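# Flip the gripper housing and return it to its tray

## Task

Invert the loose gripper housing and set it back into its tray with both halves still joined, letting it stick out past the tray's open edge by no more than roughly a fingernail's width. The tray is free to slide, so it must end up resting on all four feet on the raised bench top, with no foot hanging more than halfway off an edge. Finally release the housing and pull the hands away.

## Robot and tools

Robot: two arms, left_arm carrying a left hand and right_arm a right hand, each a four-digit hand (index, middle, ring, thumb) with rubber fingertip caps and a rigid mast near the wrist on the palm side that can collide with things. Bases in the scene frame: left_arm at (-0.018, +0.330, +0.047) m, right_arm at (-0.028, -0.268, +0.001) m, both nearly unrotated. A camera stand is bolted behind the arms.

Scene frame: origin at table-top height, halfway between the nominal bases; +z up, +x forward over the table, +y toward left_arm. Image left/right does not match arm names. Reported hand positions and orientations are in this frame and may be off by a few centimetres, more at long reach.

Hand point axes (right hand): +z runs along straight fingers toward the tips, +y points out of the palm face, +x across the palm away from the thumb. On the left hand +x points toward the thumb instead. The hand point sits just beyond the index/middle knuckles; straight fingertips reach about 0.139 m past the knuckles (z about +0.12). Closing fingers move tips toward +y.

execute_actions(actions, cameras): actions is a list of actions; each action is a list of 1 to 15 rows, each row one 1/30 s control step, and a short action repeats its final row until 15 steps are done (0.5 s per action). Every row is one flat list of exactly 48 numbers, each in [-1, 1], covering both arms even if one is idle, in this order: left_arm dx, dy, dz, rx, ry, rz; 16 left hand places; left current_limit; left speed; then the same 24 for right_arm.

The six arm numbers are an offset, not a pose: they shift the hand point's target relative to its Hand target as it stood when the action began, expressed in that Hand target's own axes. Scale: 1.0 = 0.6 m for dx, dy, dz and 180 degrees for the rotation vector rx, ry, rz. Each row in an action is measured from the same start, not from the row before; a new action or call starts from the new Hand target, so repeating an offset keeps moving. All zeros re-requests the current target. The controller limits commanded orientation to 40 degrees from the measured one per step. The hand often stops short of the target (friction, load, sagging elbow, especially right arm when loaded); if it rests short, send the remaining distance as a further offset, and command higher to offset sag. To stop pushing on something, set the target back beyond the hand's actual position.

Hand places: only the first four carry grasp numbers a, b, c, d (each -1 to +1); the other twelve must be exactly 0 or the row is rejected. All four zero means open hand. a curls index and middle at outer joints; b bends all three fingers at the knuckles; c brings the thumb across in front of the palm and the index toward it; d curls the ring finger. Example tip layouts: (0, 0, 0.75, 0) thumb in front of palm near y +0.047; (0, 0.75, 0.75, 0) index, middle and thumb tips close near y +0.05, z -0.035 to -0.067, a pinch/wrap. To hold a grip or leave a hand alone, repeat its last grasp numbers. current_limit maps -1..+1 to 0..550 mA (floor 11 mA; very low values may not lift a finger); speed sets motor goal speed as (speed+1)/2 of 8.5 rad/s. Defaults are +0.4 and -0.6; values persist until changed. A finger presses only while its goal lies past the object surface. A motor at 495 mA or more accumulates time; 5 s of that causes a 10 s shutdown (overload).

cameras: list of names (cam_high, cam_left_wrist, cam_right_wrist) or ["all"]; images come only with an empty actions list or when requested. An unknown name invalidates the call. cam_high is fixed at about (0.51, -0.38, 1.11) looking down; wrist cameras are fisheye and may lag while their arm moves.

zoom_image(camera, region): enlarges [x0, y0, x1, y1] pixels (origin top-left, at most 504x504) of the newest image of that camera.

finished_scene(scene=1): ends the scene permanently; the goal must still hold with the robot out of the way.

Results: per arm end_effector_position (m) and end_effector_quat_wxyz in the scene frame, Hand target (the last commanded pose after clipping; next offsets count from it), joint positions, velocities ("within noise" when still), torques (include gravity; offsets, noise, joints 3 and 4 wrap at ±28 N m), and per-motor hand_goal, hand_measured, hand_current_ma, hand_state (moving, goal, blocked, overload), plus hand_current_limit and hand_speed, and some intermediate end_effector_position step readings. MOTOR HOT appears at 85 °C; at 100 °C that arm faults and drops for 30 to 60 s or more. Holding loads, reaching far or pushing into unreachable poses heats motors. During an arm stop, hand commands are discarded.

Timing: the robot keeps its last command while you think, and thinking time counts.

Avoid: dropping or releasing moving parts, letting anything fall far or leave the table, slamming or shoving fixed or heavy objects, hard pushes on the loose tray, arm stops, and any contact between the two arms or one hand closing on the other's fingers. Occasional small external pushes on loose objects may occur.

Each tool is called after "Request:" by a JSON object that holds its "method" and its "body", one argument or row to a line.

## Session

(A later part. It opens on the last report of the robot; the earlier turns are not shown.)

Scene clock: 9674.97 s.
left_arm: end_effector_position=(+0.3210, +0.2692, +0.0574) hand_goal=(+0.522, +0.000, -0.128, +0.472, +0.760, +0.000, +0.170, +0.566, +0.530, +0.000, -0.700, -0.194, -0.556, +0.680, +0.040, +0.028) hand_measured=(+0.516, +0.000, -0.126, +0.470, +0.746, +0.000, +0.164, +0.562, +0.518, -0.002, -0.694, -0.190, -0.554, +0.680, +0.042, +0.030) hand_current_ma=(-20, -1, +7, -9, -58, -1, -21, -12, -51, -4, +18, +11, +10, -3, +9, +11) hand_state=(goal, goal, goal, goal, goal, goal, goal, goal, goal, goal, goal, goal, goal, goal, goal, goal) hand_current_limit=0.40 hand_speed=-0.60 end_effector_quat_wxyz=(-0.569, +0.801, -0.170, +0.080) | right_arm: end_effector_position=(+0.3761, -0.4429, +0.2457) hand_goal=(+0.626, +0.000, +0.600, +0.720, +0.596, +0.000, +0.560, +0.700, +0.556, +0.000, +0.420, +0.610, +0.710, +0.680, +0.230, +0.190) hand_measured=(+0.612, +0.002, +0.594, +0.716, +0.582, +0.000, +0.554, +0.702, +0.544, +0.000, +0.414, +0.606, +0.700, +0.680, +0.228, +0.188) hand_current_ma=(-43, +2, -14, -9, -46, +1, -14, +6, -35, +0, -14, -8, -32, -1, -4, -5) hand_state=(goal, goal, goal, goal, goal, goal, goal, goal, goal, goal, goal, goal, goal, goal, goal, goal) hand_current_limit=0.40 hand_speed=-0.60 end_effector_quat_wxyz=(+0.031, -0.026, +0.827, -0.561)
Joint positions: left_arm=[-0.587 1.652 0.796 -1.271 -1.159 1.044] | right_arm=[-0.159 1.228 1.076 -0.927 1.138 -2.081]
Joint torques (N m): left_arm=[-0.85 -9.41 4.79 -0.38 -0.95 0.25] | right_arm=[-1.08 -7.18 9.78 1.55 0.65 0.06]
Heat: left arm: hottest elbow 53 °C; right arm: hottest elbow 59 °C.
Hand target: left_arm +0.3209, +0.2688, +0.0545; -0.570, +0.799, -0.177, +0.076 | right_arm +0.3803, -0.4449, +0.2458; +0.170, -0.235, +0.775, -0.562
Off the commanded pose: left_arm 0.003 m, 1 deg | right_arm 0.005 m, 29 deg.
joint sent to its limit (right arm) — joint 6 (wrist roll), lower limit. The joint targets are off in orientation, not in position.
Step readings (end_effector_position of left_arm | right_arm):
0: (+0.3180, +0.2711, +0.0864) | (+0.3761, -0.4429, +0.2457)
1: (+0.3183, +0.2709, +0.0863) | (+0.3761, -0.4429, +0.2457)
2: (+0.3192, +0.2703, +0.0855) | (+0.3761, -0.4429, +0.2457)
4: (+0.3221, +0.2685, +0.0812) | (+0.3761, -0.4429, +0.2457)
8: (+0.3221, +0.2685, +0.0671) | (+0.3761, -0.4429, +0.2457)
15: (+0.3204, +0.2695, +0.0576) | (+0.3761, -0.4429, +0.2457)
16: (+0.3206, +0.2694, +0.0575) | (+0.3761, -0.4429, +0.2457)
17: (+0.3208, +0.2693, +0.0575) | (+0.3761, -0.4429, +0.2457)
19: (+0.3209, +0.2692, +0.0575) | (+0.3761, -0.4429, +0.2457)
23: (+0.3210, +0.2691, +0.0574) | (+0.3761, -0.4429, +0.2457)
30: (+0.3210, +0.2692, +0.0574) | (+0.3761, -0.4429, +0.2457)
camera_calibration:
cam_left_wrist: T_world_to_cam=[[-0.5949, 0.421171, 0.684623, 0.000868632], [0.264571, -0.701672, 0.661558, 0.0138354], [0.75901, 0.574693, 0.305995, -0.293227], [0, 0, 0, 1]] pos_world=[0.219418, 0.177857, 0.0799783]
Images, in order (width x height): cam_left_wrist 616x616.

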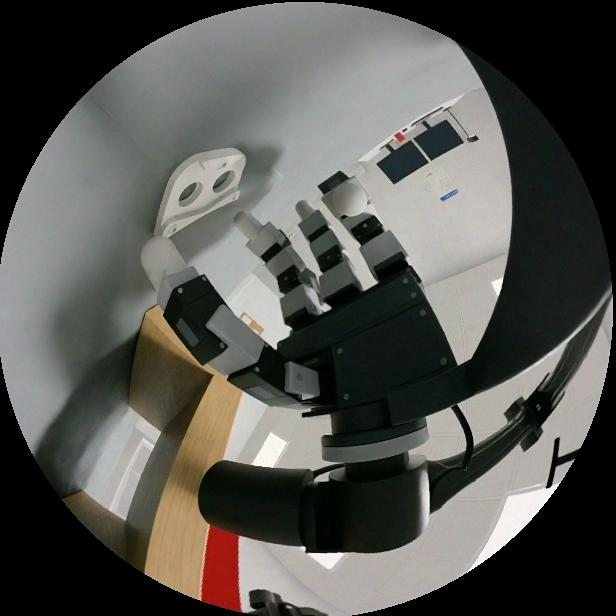

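Request:
{"method": "execute_actions", "body": {
  "actions": [
    [[-0.0272,0.0093,-0.0197,0,0,0,0.25,0.05,0.76,0.8,0,0,0,0,0,0,0,0,0,0,0,0,0.4,-0.6,0,0,0,0,0,0,0,0.1,0,0.1,0,0,0,0,0,0,0,0,0,0,0,0,0.4,-0.6]],
    [[0.0005,0.0062,0.0023,0,0,0,0.25,0.05,0.76,0.8,0,0,0,0,0,0,0,0,0,0,0,0,0.4,-0.6,0,0,0,0,0,0,0,0.1,0,0.1,0,0,0,0,0,0,0,0,0,0,0,0,0.4,-0.6]]
  ],
  "cameras": ["cam_left_wrist"]
}}

Request:
{"method": "zoom_image", "body": {
  "camera": "cam_left_wrist",
  "region": [60, 110, 290, 330]
}}

Scene clock: 9683.23 s.
left_arm: end_effector_position=(+0.3023, +0.2641, +0.0538) hand_goal=(+0.522, +0.000, -0.128, +0.472, +0.760, +0.000, +0.170, +0.566, +0.530, +0.000, -0.700, -0.194, -0.556, +0.680, +0.040, +0.028) hand_measured=(+0.516, +0.000, -0.126, +0.470, +0.746, +0.000, +0.164, +0.562, +0.518, -0.002, -0.694, -0.190, -0.554, +0.680, +0.042, +0.030) hand_current_ma=(-20, -1, +7, -9, -58, -1, -21, -11, -51, -4, +18, +11, +9, -3, +8, +10) hand_state=(goal, goal, goal, goal, goal, goal, goal, goal, goal, goal, goal, goal, goal, goal, goal, goal) hand_current_limit=0.40 hand_speed=-0.60 end_effector_quat_wxyz=(-0.569, +0.799, -0.177, +0.077) | right_arm: end_effector_position=(+0.3761, -0.4429, +0.2457) hand_goal=(+0.626, +0.000, +0.600, +0.720, +0.596, +0.000, +0.560, +0.700, +0.556, +0.000, +0.420, +0.610, +0.710, +0.680, +0.230, +0.190) hand_measured=(+0.612, +0.002, +0.594, +0.716, +0.582, +0.000, +0.554, +0.702, +0.544, +0.000, +0.414, +0.606, +0.700, +0.680, +0.228, +0.188) hand_current_ma=(-43, +2, -14, -9, -46, +1, -14, +6, -35, +0, -14, -8, -32, -1, -4, -5) hand_state=(goal, goal, goal, goal, goal, goal, goal, goal, goal, goal, goal, goal, goal, goal, goal, goal) hand_current_limit=0.40 hand_speed=-0.60 end_effector_quat_wxyz=(+0.031, -0.026, +0.827, -0.561)
Joint positions: left_arm=[-0.631 1.652 0.77 -1.317 -1.136 0.979] | right_arm=[-0.159 1.228 1.076 -0.927 1.138 -2.081]
Joint torques (N m): left_arm=[-1.44 -8.76 4.46 -1.02 -0.69 -0.13] | right_arm=[-1.03 -7.53 9.74 1.5 0.68 0.05]
Heat: left arm: hottest elbow 52 °C; right arm: hottest elbow 59 °C.
Hand target: left_arm +0.3008, +0.2629, +0.0506; -0.570, +0.799, -0.177, +0.076 | right_arm +0.3803, -0.4449, +0.2458; +0.170, -0.235, +0.775, -0.562
Off the commanded pose: left_arm 0.004 m, 0 deg | right_arm 0.005 m, 29 deg.
joint sent to its limit (right arm) — joint 6 (wrist roll), lower limit. The joint targets are off in orientation, not in position.
Step readings (end_effector_position of left_arm | right_arm):
0: (+0.3210, +0.2692, +0.0574) | (+0.3761, -0.4429, +0.2457)
1: (+0.3208, +0.2693, +0.0573) | (+0.3761, -0.4429, +0.2457)
2: (+0.3203, +0.2688, +0.0570) | (+0.3761, -0.4429, +0.2457)
4: (+0.3160, +0.2679, +0.0558) | (+0.3761, -0.4429, +0.2457)
8: (+0.3042, +0.2663, +0.0532) | (+0.3761, -0.4429, +0.2457)
15: (+0.3014, +0.2643, +0.0536) | (+0.3761, -0.4429, +0.2457)
16: (+0.3014, +0.2643, +0.0536) | (+0.3761, -0.4429, +0.2457)
17: (+0.3016, +0.2643, +0.0537) | (+0.3761, -0.4429, +0.2457)
19: (+0.3018, +0.2642, +0.0537) | (+0.3761, -0.4429, +0.2457)
23: (+0.3021, +0.2641, +0.0538) | (+0.3761, -0.4429, +0.2457)
30: (+0.3023, +0.2641, +0.0538) | (+0.3761, -0.4429, +0.2457)
camera_calibration:
cam_left_wrist: T_world_to_cam=[[-0.581937, 0.423589, 0.694206, -0.0106967], [0.267039, -0.70677, 0.655108, 0.0186382], [0.76814, 0.566612, 0.298181, -0.275247], [0, 0, 0, 1]] pos_world=[0.200226, 0.173662, 0.0772889]
Images, in order (width x height): cam_left_wrist 616x616.

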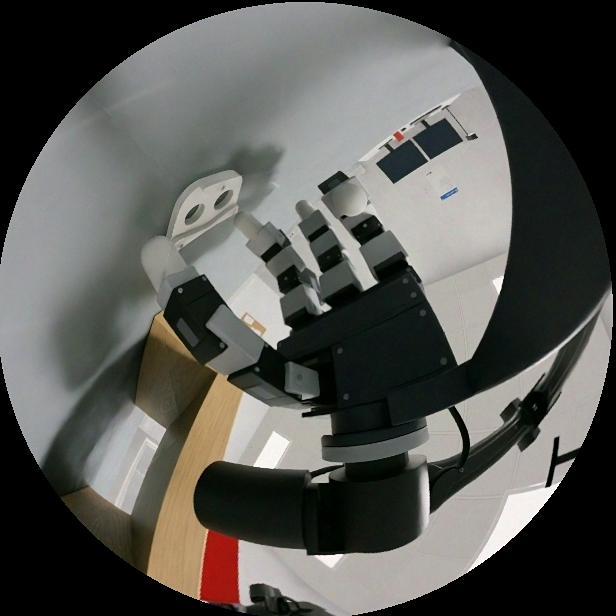

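Scaled by 2.191 from the camera's 616x616 image, which has a finer 880x880 frame.

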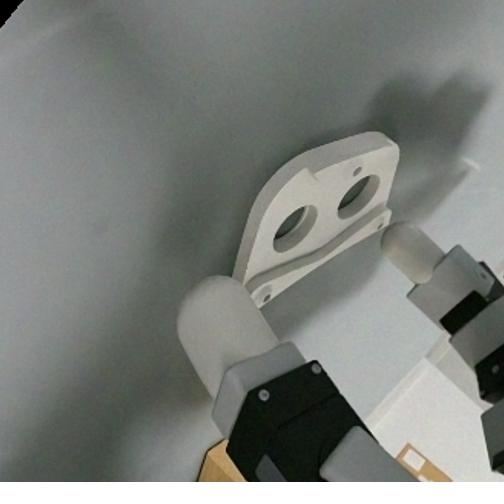

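Request:
{"method": "execute_actions", "body": {
  "actions": [
    [[-0.0185,-0.0052,0.0189,0,0,0,0.25,0.0,0.76,0.8,0,0,0,0,0,0,0,0,0,0,0,0,0.4,-0.6,0,0,0,0,0,0,0,0.1,0,0.1,0,0,0,0,0,0,0,0,0,0,0,0,0.4,-0.6]],
    [[-0.0185,-0.0052,0.0189,0,0,0,0.25,0.0,0.76,0.8,0,0,0,0,0,0,0,0,0,0,0,0,0.4,-0.6,0,0,0,0,0,0,0,0.1,0,0.1,0,0,0,0,0,0,0,0,0,0,0,0,0.4,-0.6]]
  ],
  "cameras": ["cam_left_wrist","cam_high"]
}}

Request:
{"method": "zoom_image", "body": {
  "camera": "cam_left_wrist",
  "region": [60, 110, 290, 330]
}}

Request:
{"method": "zoom_image", "body": {
  "camera": "cam_high",
  "region": [260, 130, 380, 250]
}}

Scene clock: 9691.30 s.
left_arm: end_effector_position=(+0.2879, +0.2914, +0.0476) hand_goal=(+0.590, +0.000, -0.142, +0.462, +0.848, +0.000, +0.180, +0.566, +0.606, +0.000, -0.700, -0.204, -0.556, +0.680, +0.040, +0.018) hand_measured=(+0.572, +0.000, -0.140, +0.464, +0.828, +0.000, +0.172, +0.562, +0.592, -0.002, -0.696, -0.200, -0.554, +0.680, +0.042, +0.020) hand_current_ma=(-74, -1, +7, +9, -84, -1, -27, -11, -60, -4, +17, +11, +9, -3, +8, +11) hand_state=(goal, goal, goal, goal, blocked, goal, goal, goal, goal, goal, goal, goal, goal, goal, goal, goal) hand_current_limit=0.40 hand_speed=-0.60 end_effector_quat_wxyz=(-0.572, +0.798, -0.177, +0.074) | right_arm: end_effector_position=(+0.3761, -0.4429, +0.2457) hand_goal=(+0.626, +0.000, +0.600, +0.720, +0.596, +0.000, +0.560, +0.700, +0.556, +0.000, +0.420, +0.610, +0.710, +0.680, +0.230, +0.190) hand_measured=(+0.612, +0.002, +0.594, +0.716, +0.582, +0.000, +0.554, +0.702, +0.544, +0.000, +0.414, +0.606, +0.700, +0.680, +0.228, +0.188) hand_current_ma=(-43, +2, -14, -9, -46, +1, -14, +6, -35, +0, -14, -8, -32, -1, -4, -5) hand_state=(goal, goal, goal, goal, goal, goal, goal, goal, goal, goal, goal, goal, goal, goal, goal, goal) hand_current_limit=0.40 hand_speed=-0.60 end_effector_quat_wxyz=(+0.031, -0.026, +0.827, -0.561)
Joint positions: left_arm=[-0.585 1.6 0.682 -1.212 -1.164 1.062] | right_arm=[-0.159 1.228 1.076 -0.927 1.138 -2.081]
Joint torques (N m): left_arm=[-0.5 -10.75 4.05 -0.4 -0.99 0.19] | right_arm=[-0.97 -7.36 9.73 1.54 0.67 0.1]
Heat: left arm: hottest elbow 53 °C; right arm: hottest elbow 59 °C.
Hand target: left_arm +0.2889, +0.2929, +0.0506; -0.570, +0.799, -0.177, +0.076 | right_arm +0.3803, -0.4449, +0.2458; +0.170, -0.235, +0.775, -0.562
Off the commanded pose: left_arm 0.004 m, 0 deg | right_arm 0.005 m, 29 deg.
joint sent to its limit (right arm) — joint 6 (wrist roll), lower limit. The joint targets are off in orientation, not in position.
Step readings (end_effector_position of left_arm | right_arm):
0: (+0.3024, +0.2641, +0.0538) | (+0.3761, -0.4429, +0.2457)
1: (+0.3022, +0.2642, +0.0537) | (+0.3761, -0.4429, +0.2457)
2: (+0.3016, +0.2646, +0.0533) | (+0.3761, -0.4429, +0.2457)
4: (+0.2998, +0.2670, +0.0512) | (+0.3761, -0.4429, +0.2457)
8: (+0.2929, +0.2747, +0.0466) | (+0.3761, -0.4429, +0.2457)
15: (+0.2929, +0.2770, +0.0471) | (+0.3761, -0.4429, +0.2457)
16: (+0.2931, +0.2771, +0.0473) | (+0.3761, -0.4429, +0.2457)
17: (+0.2934, +0.2779, +0.0474) | (+0.3761, -0.4429, +0.2457)
19: (+0.2930, +0.2807, +0.0475) | (+0.3761, -0.4429, +0.2457)
23: (+0.2884, +0.2895, +0.0477) | (+0.3761, -0.4429, +0.2457)
30: (+0.2880, +0.2916, +0.0477) | (+0.3761, -0.4429, +0.2457)
camera_calibration:
cam_left_wrist: T_world_to_cam=[[-0.581162, 0.417635, 0.69845, -0.0250443], [0.270538, -0.710303, 0.64983, 0.0461002], [0.767502, 0.566614, 0.299815, -0.277717], [0, 0, 0, 1]] pos_world=[0.186122, 0.200563, 0.0707987]
Images, in order (width x height): cam_high 672x504, cam_left_wrist 616x616.

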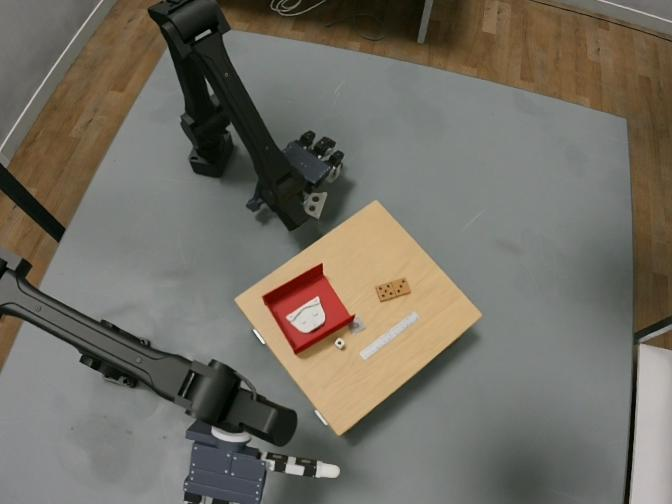

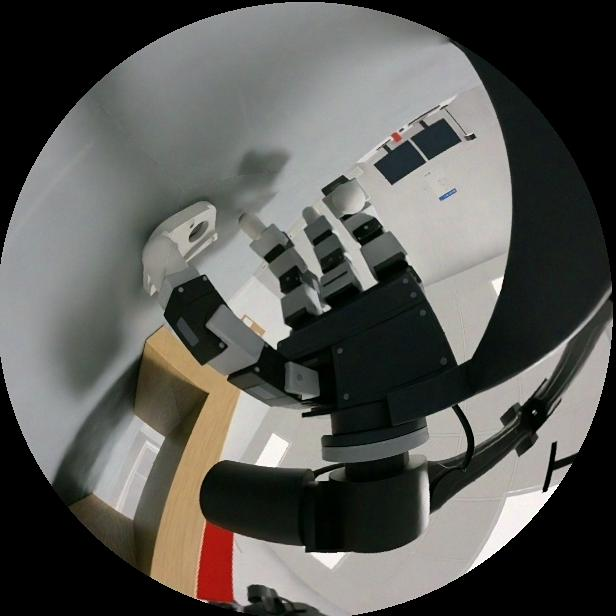

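Scaled by 2.191 from the camera's 616x616 image, which has a finer 880x880 frame.

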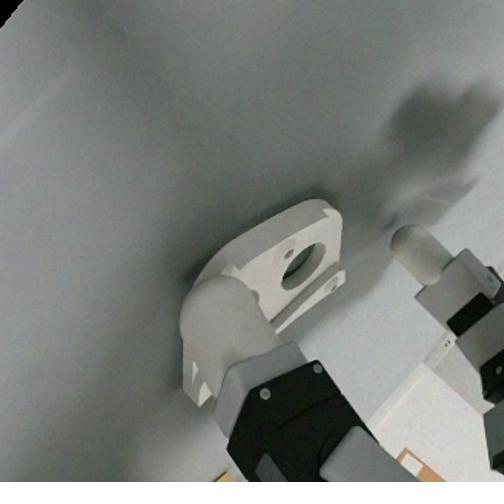

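Scaled by 4.200 from the camera's 672x504 image, which has a finer 960x720 frame.

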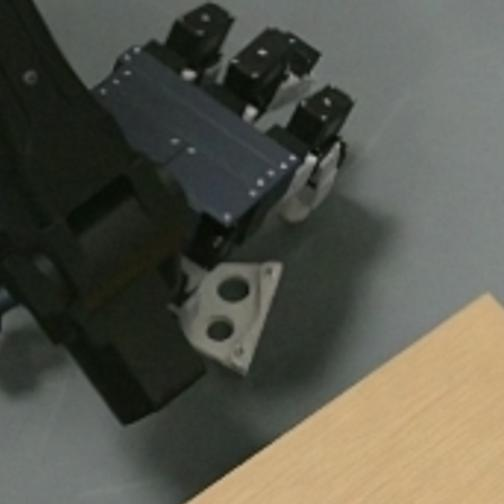

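Request:
{"method": "execute_actions", "body": {
  "actions": [
    [[0.0228,0.0117,-0.0377,0,0,0,0.25,0.0,0.76,0.8,0,0,0,0,0,0,0,0,0,0,0,0,0.4,-0.6,0,0,0,0,0,0,0,0.1,0,0.1,0,0,0,0,0,0,0,0,0,0,0,0,0.4,-0.6]],
    [[0.0432,-0.0092,0.015,0,0,0,0.25,0.0,0.76,0.8,0,0,0,0,0,0,0,0,0,0,0,0,0.4,-0.6,0,0,0,0,0,0,0,0.1,0,0.1,0,0,0,0,0,0,0,0,0,0,0,0,0.4,-0.6]],
    [[-0.0138,-0.0062,0.0205,0,0,0,0.25,0.0,0.76,0.8,0,0,0,0,0,0,0,0,0,0,0,0,0.4,-0.6,0,0,0,0,0,0,0,0.1,0,0.1,0,0,0,0,0,0,0,0,0,0,0,0,0.4,-0.6]],
    [[-0.0138,-0.0062,0.0205,0,0,0,0.25,0.0,0.76,0.8,0,0,0,0,0,0,0,0,0,0,0,0,0.4,-0.6,0,0,0,0,0,0,0,0.1,0,0.1,0,0,0,0,0,0,0,0,0,0,0,0,0.4,-0.6]]
  ],
  "cameras": ["cam_left_wrist","cam_high"]
}}

Request:
{"method": "zoom_image", "body": {
  "camera": "cam_left_wrist",
  "region": [60, 110, 290, 330]
}}

Request:
{"method": "zoom_image", "body": {
  "camera": "cam_high",
  "region": [260, 130, 380, 250]
}}

Scene clock: 9704.40 s.
left_arm: end_effector_position=(+0.3149, +0.2936, +0.0478) hand_goal=(+0.590, +0.000, -0.142, +0.462, +0.848, +0.000, +0.180, +0.566, +0.606, +0.000, -0.700, -0.204, -0.556, +0.680, +0.040, +0.018) hand_measured=(+0.572, +0.000, -0.140, +0.464, +0.828, +0.000, +0.172, +0.562, +0.592, -0.002, -0.696, -0.200, -0.554, +0.680, +0.040, +0.020) hand_current_ma=(-72, -1, +7, +9, -83, -1, -27, -11, -58, -4, +17, +11, +8, -2, +2, +5) hand_state=(goal, goal, goal, goal, blocked, goal, goal, goal, goal, goal, goal, goal, goal, goal, goal, goal) hand_current_limit=0.40 hand_speed=-0.60 end_effector_quat_wxyz=(-0.571, +0.798, -0.176, +0.076) | right_arm: end_effector_position=(+0.3761, -0.4429, +0.2457) hand_goal=(+0.626, +0.000, +0.600, +0.720, +0.596, +0.000, +0.560, +0.700, +0.556, +0.000, +0.420, +0.610, +0.710, +0.680, +0.230, +0.190) hand_measured=(+0.612, +0.002, +0.594, +0.716, +0.582, +0.000, +0.554, +0.702, +0.544, +0.000, +0.414, +0.606, +0.700, +0.680, +0.228, +0.188) hand_current_ma=(-43, +2, -14, -9, -46, +1, -14, +6, -35, +0, -14, -8, -32, -1, -4, -5) hand_state=(goal, goal, goal, goal, goal, goal, goal, goal, goal, goal, goal, goal, goal, goal, goal, goal) hand_current_limit=0.40 hand_speed=-0.60 end_effector_quat_wxyz=(+0.031, -0.026, +0.827, -0.561)
Joint positions: left_arm=[-0.532 1.618 0.724 -1.123 -1.189 1.179] | right_arm=[-0.159 1.228 1.076 -0.927 1.138 -2.081]
Joint torques (N m): left_arm=[-0.56 -11.11 4.45 -0.4 -1.03 0.34] | right_arm=[-0.91 -7.71 9.72 1.54 0.65 0.06]
Heat: left arm: hottest elbow 52 °C; right arm: hottest elbow 59 °C.
Hand target: left_arm +0.3149, +0.2959, +0.0506; -0.570, +0.799, -0.177, +0.076 | right_arm +0.3803, -0.4449, +0.2458; +0.170, -0.235, +0.775, -0.562
Off the commanded pose: left_arm 0.004 m, 0 deg | right_arm 0.005 m, 29 deg.
joint sent to its limit (right arm) — joint 6 (wrist roll), lower limit. The joint targets are off in orientation, not in position.
Step readings (end_effector_position of left_arm | right_arm):
0: (+0.2878, +0.2914, +0.0476) | (+0.3761, -0.4429, +0.2457)
1: (+0.2878, +0.2914, +0.0475) | (+0.3761, -0.4429, +0.2457)
2: (+0.2867, +0.2912, +0.0474) | (+0.3761, -0.4429, +0.2457)
4: (+0.2828, +0.2893, +0.0476) | (+0.3761, -0.4429, +0.2457)
8: (+0.2804, +0.2796, +0.0481) | (+0.3761, -0.4429, +0.2457)
15: (+0.2843, +0.2732, +0.0489) | (+0.3761, -0.4429, +0.2457)
16: (+0.2844, +0.2732, +0.0490) | (+0.3761, -0.4429, +0.2457)
17: (+0.2855, +0.2730, +0.0492) | (+0.3761, -0.4429, +0.2457)
19: (+0.2906, +0.2725, +0.0499) | (+0.3761, -0.4429, +0.2457)
23: (+0.3070, +0.2703, +0.0514) | (+0.3761, -0.4429, +0.2457)
30: (+0.3118, +0.2699, +0.0515) | (+0.3761, -0.4429, +0.2457)
31: (+0.3118, +0.2699, +0.0514) | (+0.3761, -0.4429, +0.2457)
32: (+0.3130, +0.2704, +0.0513) | (+0.3761, -0.4429, +0.2457)
34: (+0.3161, +0.2712, +0.0508) | (+0.3761, -0.4429, +0.2457)
38: (+0.3193, +0.2760, +0.0490) | (+0.3761, -0.4429, +0.2457)
45: (+0.3171, +0.2793, +0.0470) | (+0.3761, -0.4429, +0.2457)
46: (+0.3173, +0.2794, +0.0471) | (+0.3761, -0.4429, +0.2457)
47: (+0.3177, +0.2805, +0.0472) | (+0.3761, -0.4429, +0.2457)
49: (+0.3175, +0.2832, +0.0471) | (+0.3761, -0.4429, +0.2457)
53: (+0.3148, +0.2915, +0.0477) | (+0.3761, -0.4429, +0.2457)
60: (+0.3147, +0.2939, +0.0478) | (+0.3761, -0.4429, +0.2457)
camera_calibration:
cam_left_wrist: T_world_to_cam=[[-0.584597, 0.419024, 0.694741, -0.00955448], [0.267964, -0.708532, 0.652823, 0.0403385], [0.765795, 0.567804, 0.301923, -0.299711], [0, 0, 0, 1]] pos_world=[0.213123, 0.202762, 0.0707936]
Images, in order (width x height): cam_high 672x504, cam_left_wrist 616x616.

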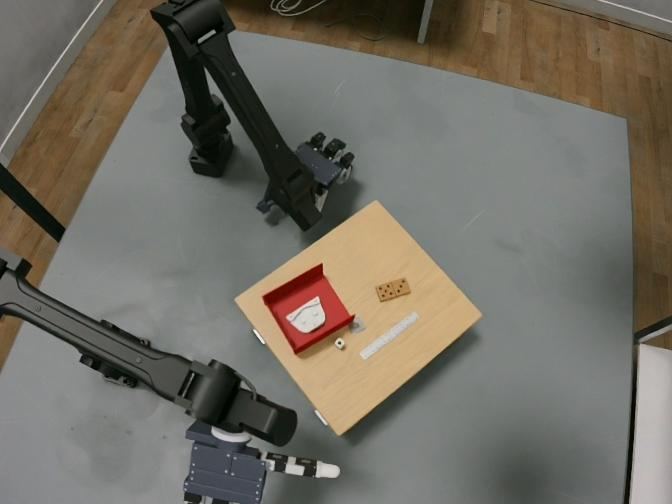

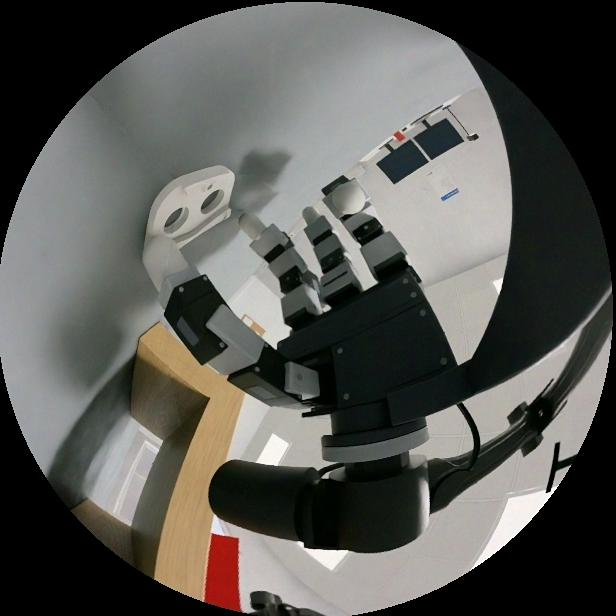

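Scaled by 2.191 from the camera's 616x616 image, which has a finer 880x880 frame.

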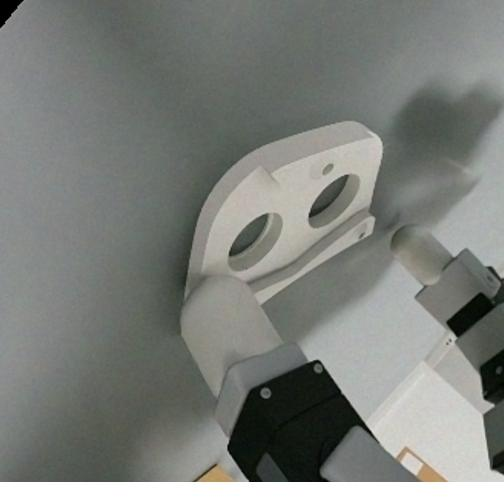

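Scaled by 4.200 from the camera's 672x504 image, which has a finer 960x720 frame.

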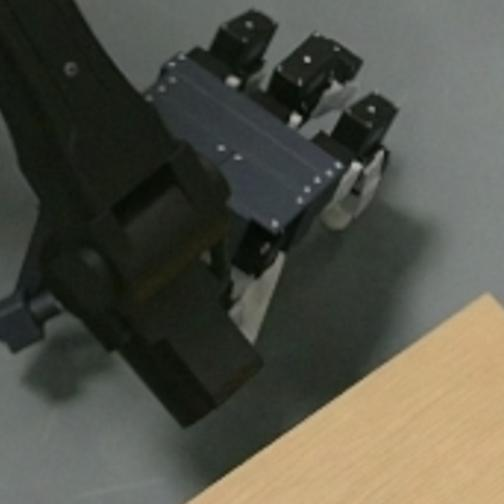

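Request:
{"method": "execute_actions", "body": {
  "actions": [
    [[-0.0138,-0.0062,0.0205,0,0,0,0.25,0.0,0.76,0.8,0,0,0,0,0,0,0,0,0,0,0,0,0.4,-0.6,0,0,0,0,0,0,0,0.1,0,0.1,0,0,0,0,0,0,0,0,0,0,0,0,0.4,-0.6]],
    [[-0.0138,-0.0062,0.0205,0,0,0,0.25,0.0,0.76,0.8,0,0,0,0,0,0,0,0,0,0,0,0,0.4,-0.6,0,0,0,0,0,0,0,0.1,0,0.1,0,0,0,0,0,0,0,0,0,0,0,0,0.4,-0.6]],
    [[-0.0138,-0.0062,0.0205,0,0,0,0.25,0.0,0.76,0.8,0,0,0,0,0,0,0,0,0,0,0,0,0.4,-0.6,0,0,0,0,0,0,0,0.1,0,0.1,0,0,0,0,0,0,0,0,0,0,0,0,0.4,-0.6]]
  ],
  "cameras": ["cam_left_wrist","cam_high"]
}}

Request:
{"method": "zoom_image", "body": {
  "camera": "cam_left_wrist",
  "region": [60, 110, 290, 330]
}}

Request:
{"method": "zoom_image", "body": {
  "camera": "cam_high",
  "region": [260, 110, 380, 230]
}}

Scene clock: 9717.17 s.
left_arm: end_effector_position=(+0.3054, +0.3391, +0.0475) hand_goal=(+0.590, +0.000, -0.142, +0.462, +0.848, +0.000, +0.180, +0.566, +0.606, +0.000, -0.700, -0.204, -0.556, +0.680, +0.040, +0.018) hand_measured=(+0.572, +0.000, -0.140, +0.464, +0.828, +0.000, +0.172, +0.562, +0.592, -0.002, -0.696, -0.200, -0.556, +0.680, +0.042, +0.020) hand_current_ma=(-72, -1, +6, +9, -83, -1, -27, -11, -58, -4, +17, +11, +0, -2, +6, +7) hand_state=(goal, goal, goal, goal, blocked, goal, goal, goal, goal, goal, goal, goal, goal, goal, goal, goal) hand_current_limit=0.40 hand_speed=-0.60 end_effector_quat_wxyz=(-0.571, +0.798, -0.177, +0.074) | right_arm: end_effector_position=(+0.3761, -0.4429, +0.2457) hand_goal=(+0.626, +0.000, +0.600, +0.720, +0.596, +0.000, +0.560, +0.700, +0.556, +0.000, +0.420, +0.610, +0.710, +0.680, +0.230, +0.190) hand_measured=(+0.612, +0.002, +0.594, +0.716, +0.582, +0.000, +0.554, +0.702, +0.544, +0.000, +0.414, +0.606, +0.700, +0.680, +0.228, +0.188) hand_current_ma=(-43, +2, -14, -9, -46, +1, -14, +6, -35, +0, -14, -8, -32, -1, -4, -5) hand_state=(goal, goal, goal, goal, goal, goal, goal, goal, goal, goal, goal, goal, goal, goal, goal, goal) hand_current_limit=0.40 hand_speed=-0.60 end_effector_quat_wxyz=(+0.031, -0.026, +0.827, -0.561)
Joint positions: left_arm=[-0.411 1.491 0.591 -0.812 -1.224 1.509] | right_arm=[-0.159 1.228 1.076 -0.927 1.138 -2.081]
Joint torques (N m): left_arm=[-0.79 -9.35 4.92 0.2 -1.04 0.19] | right_arm=[-0.79 -7.53 9.87 1.55 0.66 0.08]
Heat: left arm: hottest elbow 52 °C; right arm: hottest elbow 59 °C.
Hand target: left_arm +0.3059, +0.3409, +0.0506; -0.570, +0.799, -0.177, +0.076 | right_arm +0.3803, -0.4449, +0.2458; +0.170, -0.235, +0.775, -0.562
Off the commanded pose: left_arm 0.004 m, 0 deg | right_arm 0.005 m, 29 deg.
joint sent to its limit (right arm) — joint 6 (wrist roll), lower limit. The joint targets are off in orientation, not in position.
Step readings (end_effector_position of left_arm | right_arm):
0: (+0.3149, +0.2936, +0.0478) | (+0.3761, -0.4429, +0.2457)
1: (+0.3148, +0.2939, +0.0478) | (+0.3761, -0.4429, +0.2457)
2: (+0.3153, +0.2949, +0.0478) | (+0.3761, -0.4429, +0.2457)
4: (+0.3154, +0.2974, +0.0480) | (+0.3761, -0.4429, +0.2457)
8: (+0.3121, +0.3061, +0.0480) | (+0.3761, -0.4429, +0.2457)
15: (+0.3112, +0.3093, +0.0471) | (+0.3761, -0.4429, +0.2457)
16: (+0.3112, +0.3094, +0.0470) | (+0.3761, -0.4429, +0.2457)
17: (+0.3116, +0.3104, +0.0470) | (+0.3761, -0.4429, +0.2457)
19: (+0.3116, +0.3135, +0.0469) | (+0.3761, -0.4429, +0.2457)
23: (+0.3088, +0.3215, +0.0475) | (+0.3761, -0.4429, +0.2457)
30: (+0.3091, +0.3237, +0.0478) | (+0.3761, -0.4429, +0.2457)
31: (+0.3089, +0.3239, +0.0476) | (+0.3761, -0.4429, +0.2457)
32: (+0.3092, +0.3250, +0.0476) | (+0.3761, -0.4429, +0.2457)
34: (+0.3097, +0.3275, +0.0479) | (+0.3761, -0.4429, +0.2457)
38: (+0.3066, +0.3360, +0.0480) | (+0.3761, -0.4429, +0.2457)
45: (+0.3055, +0.3391, +0.0474) | (+0.3761, -0.4429, +0.2457)
camera_calibration:
cam_left_wrist: T_world_to_cam=[[-0.581289, 0.418164, 0.698027, -0.0348698], [0.270415, -0.709814, 0.650415, 0.0751101], [0.767449, 0.566836, 0.29953, -0.3182], [0, 0, 0, 1]] pos_world=[0.203622, 0.248263, 0.0707976]
Images, in order (width x height): cam_high 672x504, cam_left_wrist 616x616.

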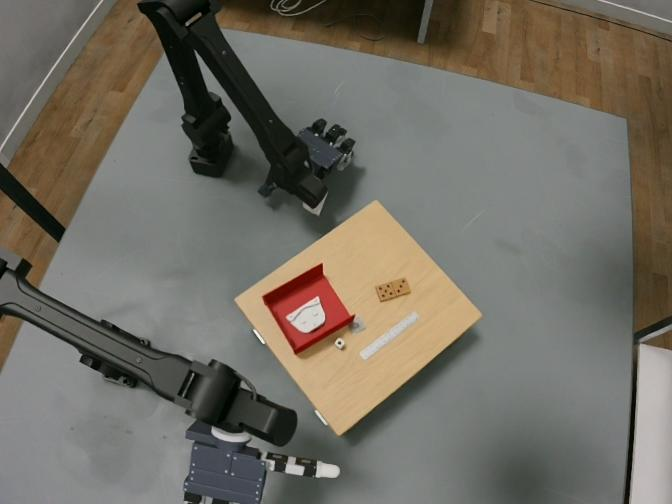

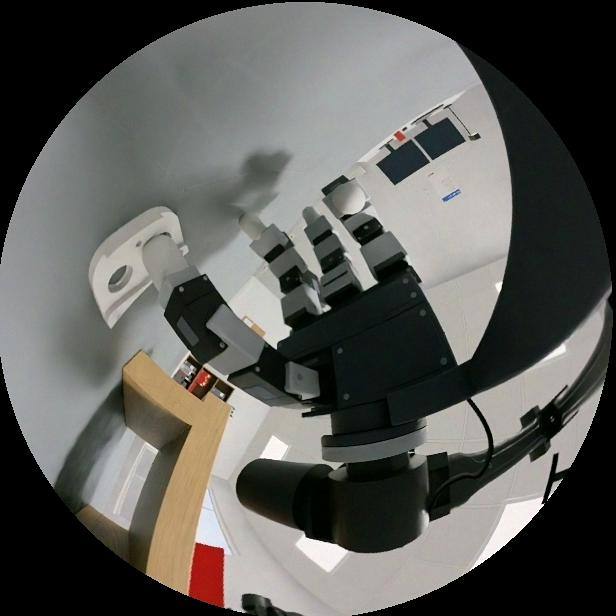

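Scaled by 2.191 from the camera's 616x616 image, which has a finer 880x880 frame.

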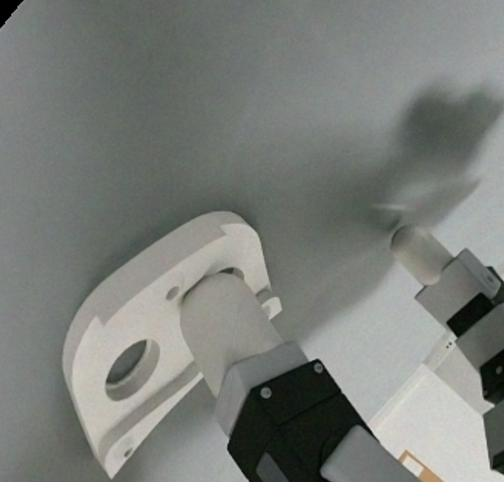

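Scaled by 4.200 from the camera's 672x504 image, which has a finer 960x720 frame.

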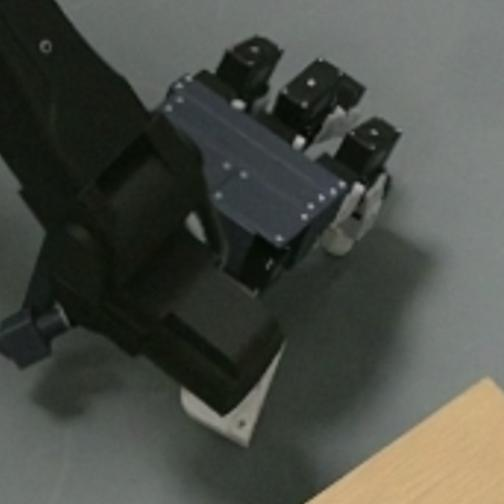

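Request:
{"method": "execute_actions", "body": {
  "actions": [
    [[-0.0016,-0.0188,-0.0068,0,0,0,0.25,0.0,0.76,0.8,0,0,0,0,0,0,0,0,0,0,0,0,0.4,-0.6,0,0,0,0,0,0,0,0.1,0,0.1,0,0,0,0,0,0,0,0,0,0,0,0,0.4,-0.6]],
    [[0.0292,0.0139,-0.0455,0,0,0,0.25,0.0,0.76,0.8,0,0,0,0,0,0,0,0,0,0,0,0,0.4,-0.6,0,0,0,0,0,0,0,0.1,0,0.1,0,0,0,0,0,0,0,0,0,0,0,0,0.4,-0.6]],
    [[0.0292,0.0139,-0.0455,0,0,0,0.25,0.0,0.76,0.8,0,0,0,0,0,0,0,0,0,0,0,0,0.4,-0.6,0,0,0,0,0,0,0,0.1,0,0.1,0,0,0,0,0,0,0,0,0,0,0,0,0.4,-0.6]],
    [[0.0036,0.0416,0.015,0,0,0,0.25,0.0,0.76,0.8,0,0,0,0,0,0,0,0,0,0,0,0,0.4,-0.6,0,0,0,0,0,0,0,0.1,0,0.1,0,0,0,0,0,0,0,0,0,0,0,0,0.4,-0.6]]
  ],
  "cameras": ["cam_left_wrist","cam_high"]
}}

Request:
{"method": "zoom_image", "body": {
  "camera": "cam_left_wrist",
  "region": [60, 110, 290, 330]
}}

Request:
{"method": "zoom_image", "body": {
  "camera": "cam_high",
  "region": [260, 130, 380, 250]
}}

Scene clock: 9733.73 s.
left_arm: end_effector_position=(+0.3078, +0.2834, +0.0420) hand_goal=(+0.590, +0.000, -0.142, +0.462, +0.848, +0.000, +0.180, +0.566, +0.606, +0.000, -0.700, -0.204, -0.556, +0.680, +0.040, +0.018) hand_measured=(+0.590, -0.018, -0.162, +0.446, +0.830, +0.000, +0.172, +0.562, +0.592, -0.002, -0.696, -0.200, -0.558, +0.680, +0.042, +0.018) hand_current_ma=(-3, -59, -77, -57, -77, -1, -26, -11, -53, -4, +17, +11, -7, -2, +4, +3) hand_state=(goal, goal, goal, goal, goal, goal, goal, goal, goal, goal, goal, goal, goal, goal, goal, goal) hand_current_limit=0.40 hand_speed=-0.60 end_effector_quat_wxyz=(-0.576, +0.792, -0.188, +0.066) | right_arm: end_effector_position=(+0.3761, -0.4429, +0.2457) hand_goal=(+0.626, +0.000, +0.600, +0.720, +0.596, +0.000, +0.560, +0.700, +0.556, +0.000, +0.420, +0.610, +0.710, +0.680, +0.230, +0.190) hand_measured=(+0.612, +0.002, +0.594, +0.716, +0.582, +0.000, +0.554, +0.702, +0.544, +0.000, +0.414, +0.606, +0.700, +0.680, +0.228, +0.188) hand_current_ma=(-43, +2, -14, -9, -46, +1, -14, +6, -35, +0, -14, -8, -32, -1, -4, -5) hand_state=(goal, goal, goal, goal, goal, goal, goal, goal, goal, goal, goal, goal, goal, goal, goal, goal) hand_current_limit=0.40 hand_speed=-0.60 end_effector_quat_wxyz=(+0.031, -0.026, +0.827, -0.561)
Joint positions: left_arm=[-0.574 1.664 0.744 -1.202 -1.177 1.102] | right_arm=[-0.159 1.228 1.076 -0.927 1.138 -2.081]
Joint torques (N m): left_arm=[-1.08 -8.59 5.97 0.23 -0.42 -0.15] | right_arm=[-0.85 -7.53 9.76 1.51 0.65 0.06]
Heat: left arm: hottest elbow 52 °C; right arm: hottest elbow 59 °C.
Hand target: left_arm +0.3176, +0.2747, +0.0360; -0.570, +0.799, -0.177, +0.076 | right_arm +0.3803, -0.4449, +0.2458; +0.170, -0.235, +0.775, -0.562
Off the commanded pose: left_arm 0.014 m, 2 deg | right_arm 0.005 m, 29 deg.
joint sent to its limit (right arm) — joint 6 (wrist roll), lower limit. The joint targets are off in orientation, not in position.
Step readings (end_effector_position of left_arm | right_arm):
0: (+0.3053, +0.3391, +0.0475) | (+0.3761, -0.4429, +0.2457)
1: (+0.3053, +0.3391, +0.0476) | (+0.3761, -0.4429, +0.2457)
2: (+0.3054, +0.3390, +0.0479) | (+0.3761, -0.4429, +0.2457)
4: (+0.3054, +0.3391, +0.0501) | (+0.3761, -0.4429, +0.2457)
8: (+0.3058, +0.3390, +0.0564) | (+0.3761, -0.4429, +0.2457)
15: (+0.3051, +0.3393, +0.0584) | (+0.3761, -0.4429, +0.2457)
16: (+0.3044, +0.3395, +0.0584) | (+0.3761, -0.4429, +0.2457)
17: (+0.3027, +0.3390, +0.0584) | (+0.3761, -0.4429, +0.2457)
19: (+0.2973, +0.3358, +0.0586) | (+0.3761, -0.4429, +0.2457)
23: (+0.2935, +0.3232, +0.0574) | (+0.3761, -0.4429, +0.2457)
30: (+0.2985, +0.3161, +0.0588) | (+0.3761, -0.4429, +0.2457)
31: (+0.2986, +0.3158, +0.0590) | (+0.3761, -0.4429, +0.2457)
32: (+0.2979, +0.3137, +0.0590) | (+0.3761, -0.4429, +0.2457)
34: (+0.2969, +0.3076, +0.0588) | (+0.3761, -0.4429, +0.2457)
38: (+0.3019, +0.2897, +0.0587) | (+0.3761, -0.4429, +0.2457)
45: (+0.3060, +0.2827, +0.0600) | (+0.3761, -0.4429, +0.2457)
46: (+0.3059, +0.2829, +0.0597) | (+0.3761, -0.4429, +0.2457)
47: (+0.3061, +0.2830, +0.0587) | (+0.3761, -0.4429, +0.2457)
49: (+0.3066, +0.2829, +0.0538) | (+0.3761, -0.4429, +0.2457)
53: (+0.3072, +0.2838, +0.0423) | (+0.3761, -0.4429, +0.2457)
60: (+0.3078, +0.2834, +0.0420) | (+0.3761, -0.4429, +0.2457)
camera_calibration:
cam_left_wrist: T_world_to_cam=[[-0.561203, 0.410219, 0.718868, -0.0110706], [0.278294, -0.724445, 0.63066, 0.0410992], [0.779489, 0.553985, 0.292399, -0.286571], [0, 0, 0, 1]] pos_world=[0.205728, 0.193072, 0.0658319]
Images, in order (width x height): cam_high 672x504, cam_left_wrist 616x616.

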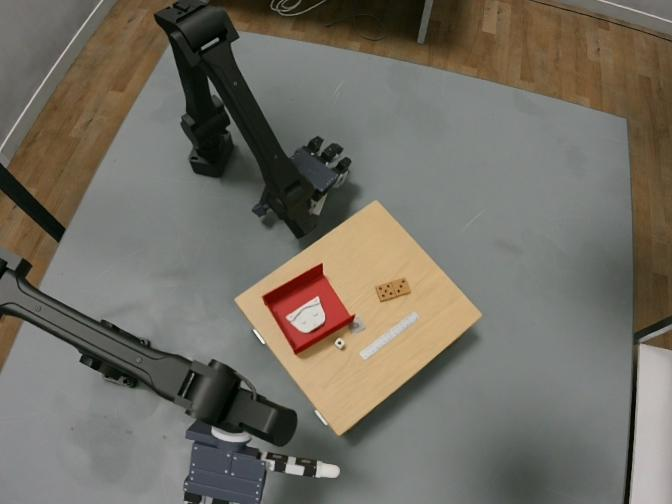

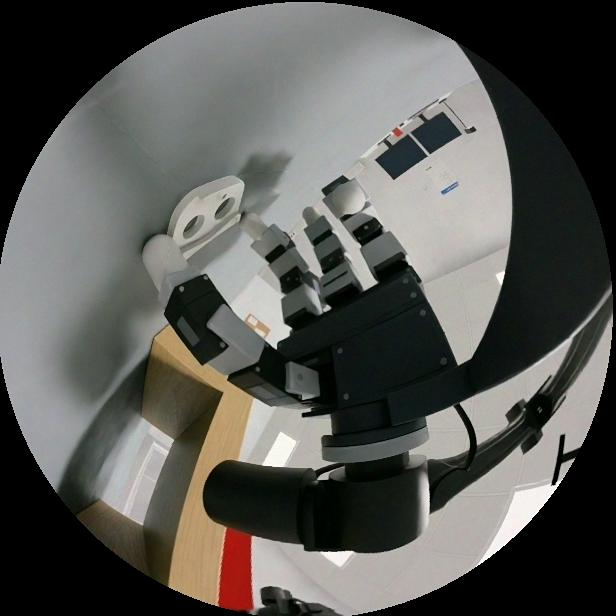

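Scaled by 2.191 from the camera's 616x616 image, which has a finer 880x880 frame.

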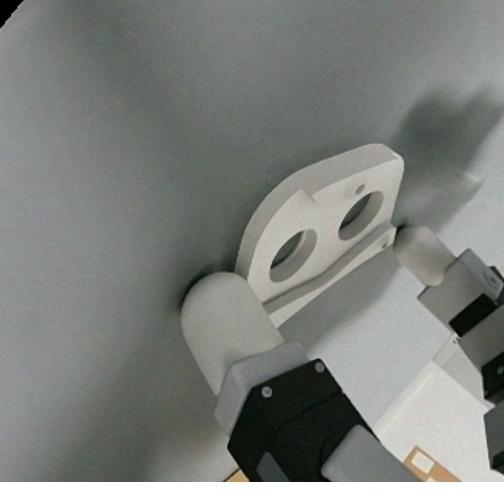

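Scaled by 4.200 from the camera's 672x504 image, which has a finer 960x720 frame.

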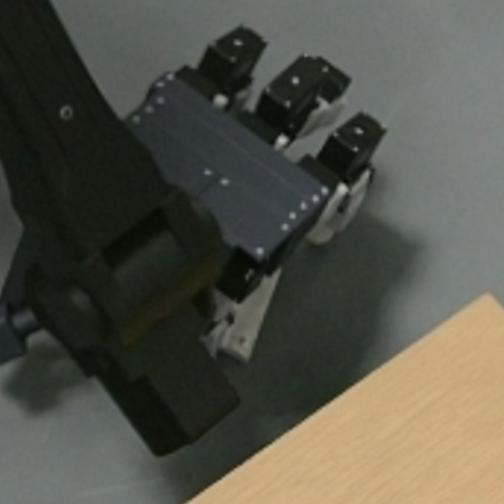

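Request:
{"method": "execute_actions", "body": {
  "actions": [
    [[-0.0138,-0.0062,0.0205,0,0,0,0.3,0.02,0.76,0.8,0,0,0,0,0,0,0,0,0,0,0,0,0.4,-0.6,0,0,0,0,0,0,0,0.1,0,0.1,0,0,0,0,0,0,0,0,0,0,0,0,0.4,-0.6]],
    [[-0.0138,-0.0062,0.0205,0,0,0,0.3,0.02,0.76,0.8,0,0,0,0,0,0,0,0,0,0,0,0,0.4,-0.6,0,0,0,0,0,0,0,0.1,0,0.1,0,0,0,0,0,0,0,0,0,0,0,0,0.4,-0.6]]
  ],
  "cameras": ["cam_left_wrist","cam_high"]
}}

Request:
{"method": "zoom_image", "body": {
  "camera": "cam_left_wrist",
  "region": [60, 110, 290, 330]
}}

Request:
{"method": "zoom_image", "body": {
  "camera": "cam_high",
  "region": [260, 130, 380, 250]
}}

Scene clock: 9744.40 s.
left_arm: end_effector_position=(+0.3156, +0.2986, +0.0417) hand_goal=(+0.568, +0.000, -0.182, +0.420, +0.800, +0.000, +0.096, +0.494, +0.580, +0.000, -0.700, -0.206, -0.552, +0.680, +0.040, +0.016) hand_measured=(+0.544, -0.032, -0.228, +0.388, +0.794, +0.000, +0.098, +0.496, +0.576, -0.002, -0.696, -0.202, -0.554, +0.678, +0.046, +0.020) hand_current_ma=(-103, -115, -196, -129, -26, -1, +3, +9, -13, -4, +17, +11, -7, -8, +24, +19) hand_state=(blocked, blocked, blocked, blocked, goal, goal, goal, goal, goal, goal, goal, goal, goal, goal, goal, goal) hand_current_limit=0.40 hand_speed=-0.60 end_effector_quat_wxyz=(-0.572, +0.796, -0.176, +0.087) | right_arm: end_effector_position=(+0.3761, -0.4429, +0.2457) hand_goal=(+0.626, +0.000, +0.600, +0.720, +0.596, +0.000, +0.560, +0.700, +0.556, +0.000, +0.420, +0.610, +0.710, +0.680, +0.230, +0.190) hand_measured=(+0.612, +0.002, +0.594, +0.716, +0.582, +0.000, +0.554, +0.702, +0.544, +0.000, +0.414, +0.606, +0.700, +0.680, +0.228, +0.188) hand_current_ma=(-43, +2, -14, -9, -46, +1, -14, +6, -35, +0, -14, -8, -32, -1, -4, -5) hand_state=(goal, goal, goal, goal, goal, goal, goal, goal, goal, goal, goal, goal, goal, goal, goal, goal) hand_current_limit=0.40 hand_speed=-0.60 end_effector_quat_wxyz=(+0.031, -0.026, +0.827, -0.561)
Joint positions: left_arm=[-0.522 1.611 0.692 -1.035 -1.207 1.23] | right_arm=[-0.159 1.228 1.076 -0.927 1.138 -2.081]
Joint torques (N m): left_arm=[0.32 -9 3.79 0.23 -0.65 0.25] | right_arm=[-0.91 -7.53 9.84 1.57 0.68 0.06]
Heat: left arm: hottest elbow 52 °C; right arm: hottest elbow 59 °C.
Hand target: left_arm +0.3115, +0.3049, +0.0360; -0.570, +0.799, -0.177, +0.076 | right_arm +0.3803, -0.4449, +0.2458; +0.170, -0.235, +0.775, -0.562
Off the commanded pose: left_arm 0.009 m, 1 deg | right_arm 0.005 m, 29 deg.
joint sent to its limit (right arm) — joint 6 (wrist roll), lower limit. The joint targets are off in orientation, not in position.
Step readings (end_effector_position of left_arm | right_arm):
0: (+0.3078, +0.2834, +0.0420) | (+0.3761, -0.4429, +0.2457)
1: (+0.3080, +0.2833, +0.0419) | (+0.3761, -0.4429, +0.2457)
2: (+0.3092, +0.2829, +0.0418) | (+0.3761, -0.4429, +0.2457)
4: (+0.3115, +0.2832, +0.0413) | (+0.3761, -0.4429, +0.2457)
8: (+0.3128, +0.2859, +0.0414) | (+0.3761, -0.4429, +0.2457)
15: (+0.3130, +0.2866, +0.0413) | (+0.3761, -0.4429, +0.2457)
16: (+0.3129, +0.2870, +0.0413) | (+0.3761, -0.4429, +0.2457)
17: (+0.3131, +0.2876, +0.0412) | (+0.3761, -0.4429, +0.2457)
19: (+0.3136, +0.2901, +0.0416) | (+0.3761, -0.4429, +0.2457)
23: (+0.3144, +0.2969, +0.0417) | (+0.3761, -0.4429, +0.2457)
30: (+0.3156, +0.2984, +0.0416) | (+0.3761, -0.4429, +0.2457)
camera_calibration:
cam_left_wrist: T_world_to_cam=[[-0.591204, 0.426582, 0.684475, -0.0067132], [0.246656, -0.712381, 0.657019, 0.0554925], [0.767879, 0.557262, 0.315944, -0.29927], [0, 0, 0, 1]] pos_world=[0.212147, 0.209167, 0.0626878]
Images, in order (width x height): cam_high 672x504, cam_left_wrist 616x616.

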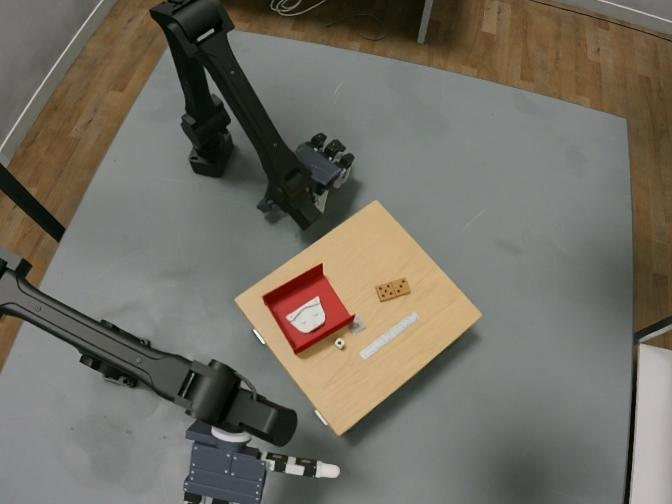

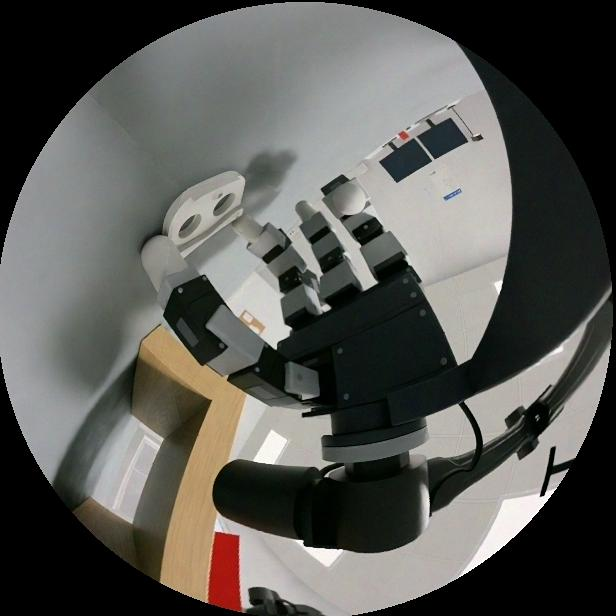

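Scaled by 2.191 from the camera's 616x616 image, which has a finer 880x880 frame.

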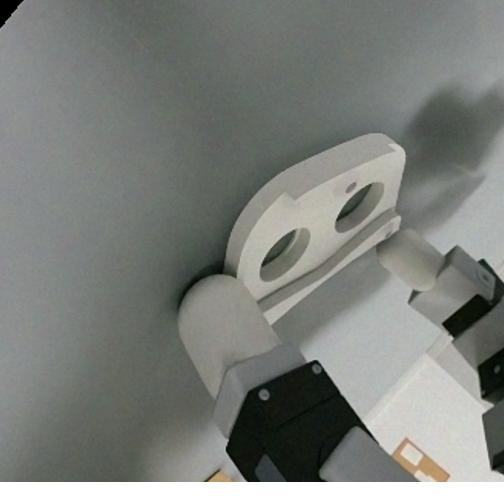

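Scaled by 4.200 from the camera's 672x504 image, which has a finer 960x720 frame.

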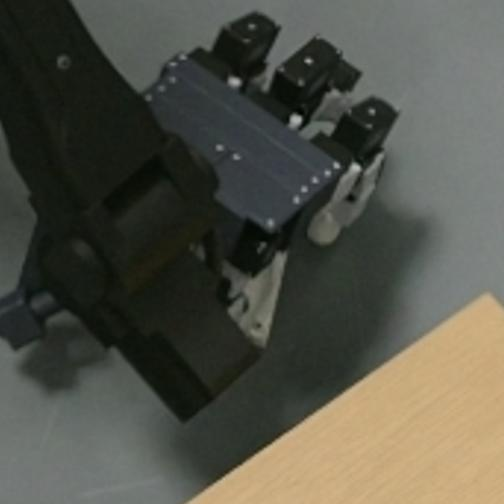

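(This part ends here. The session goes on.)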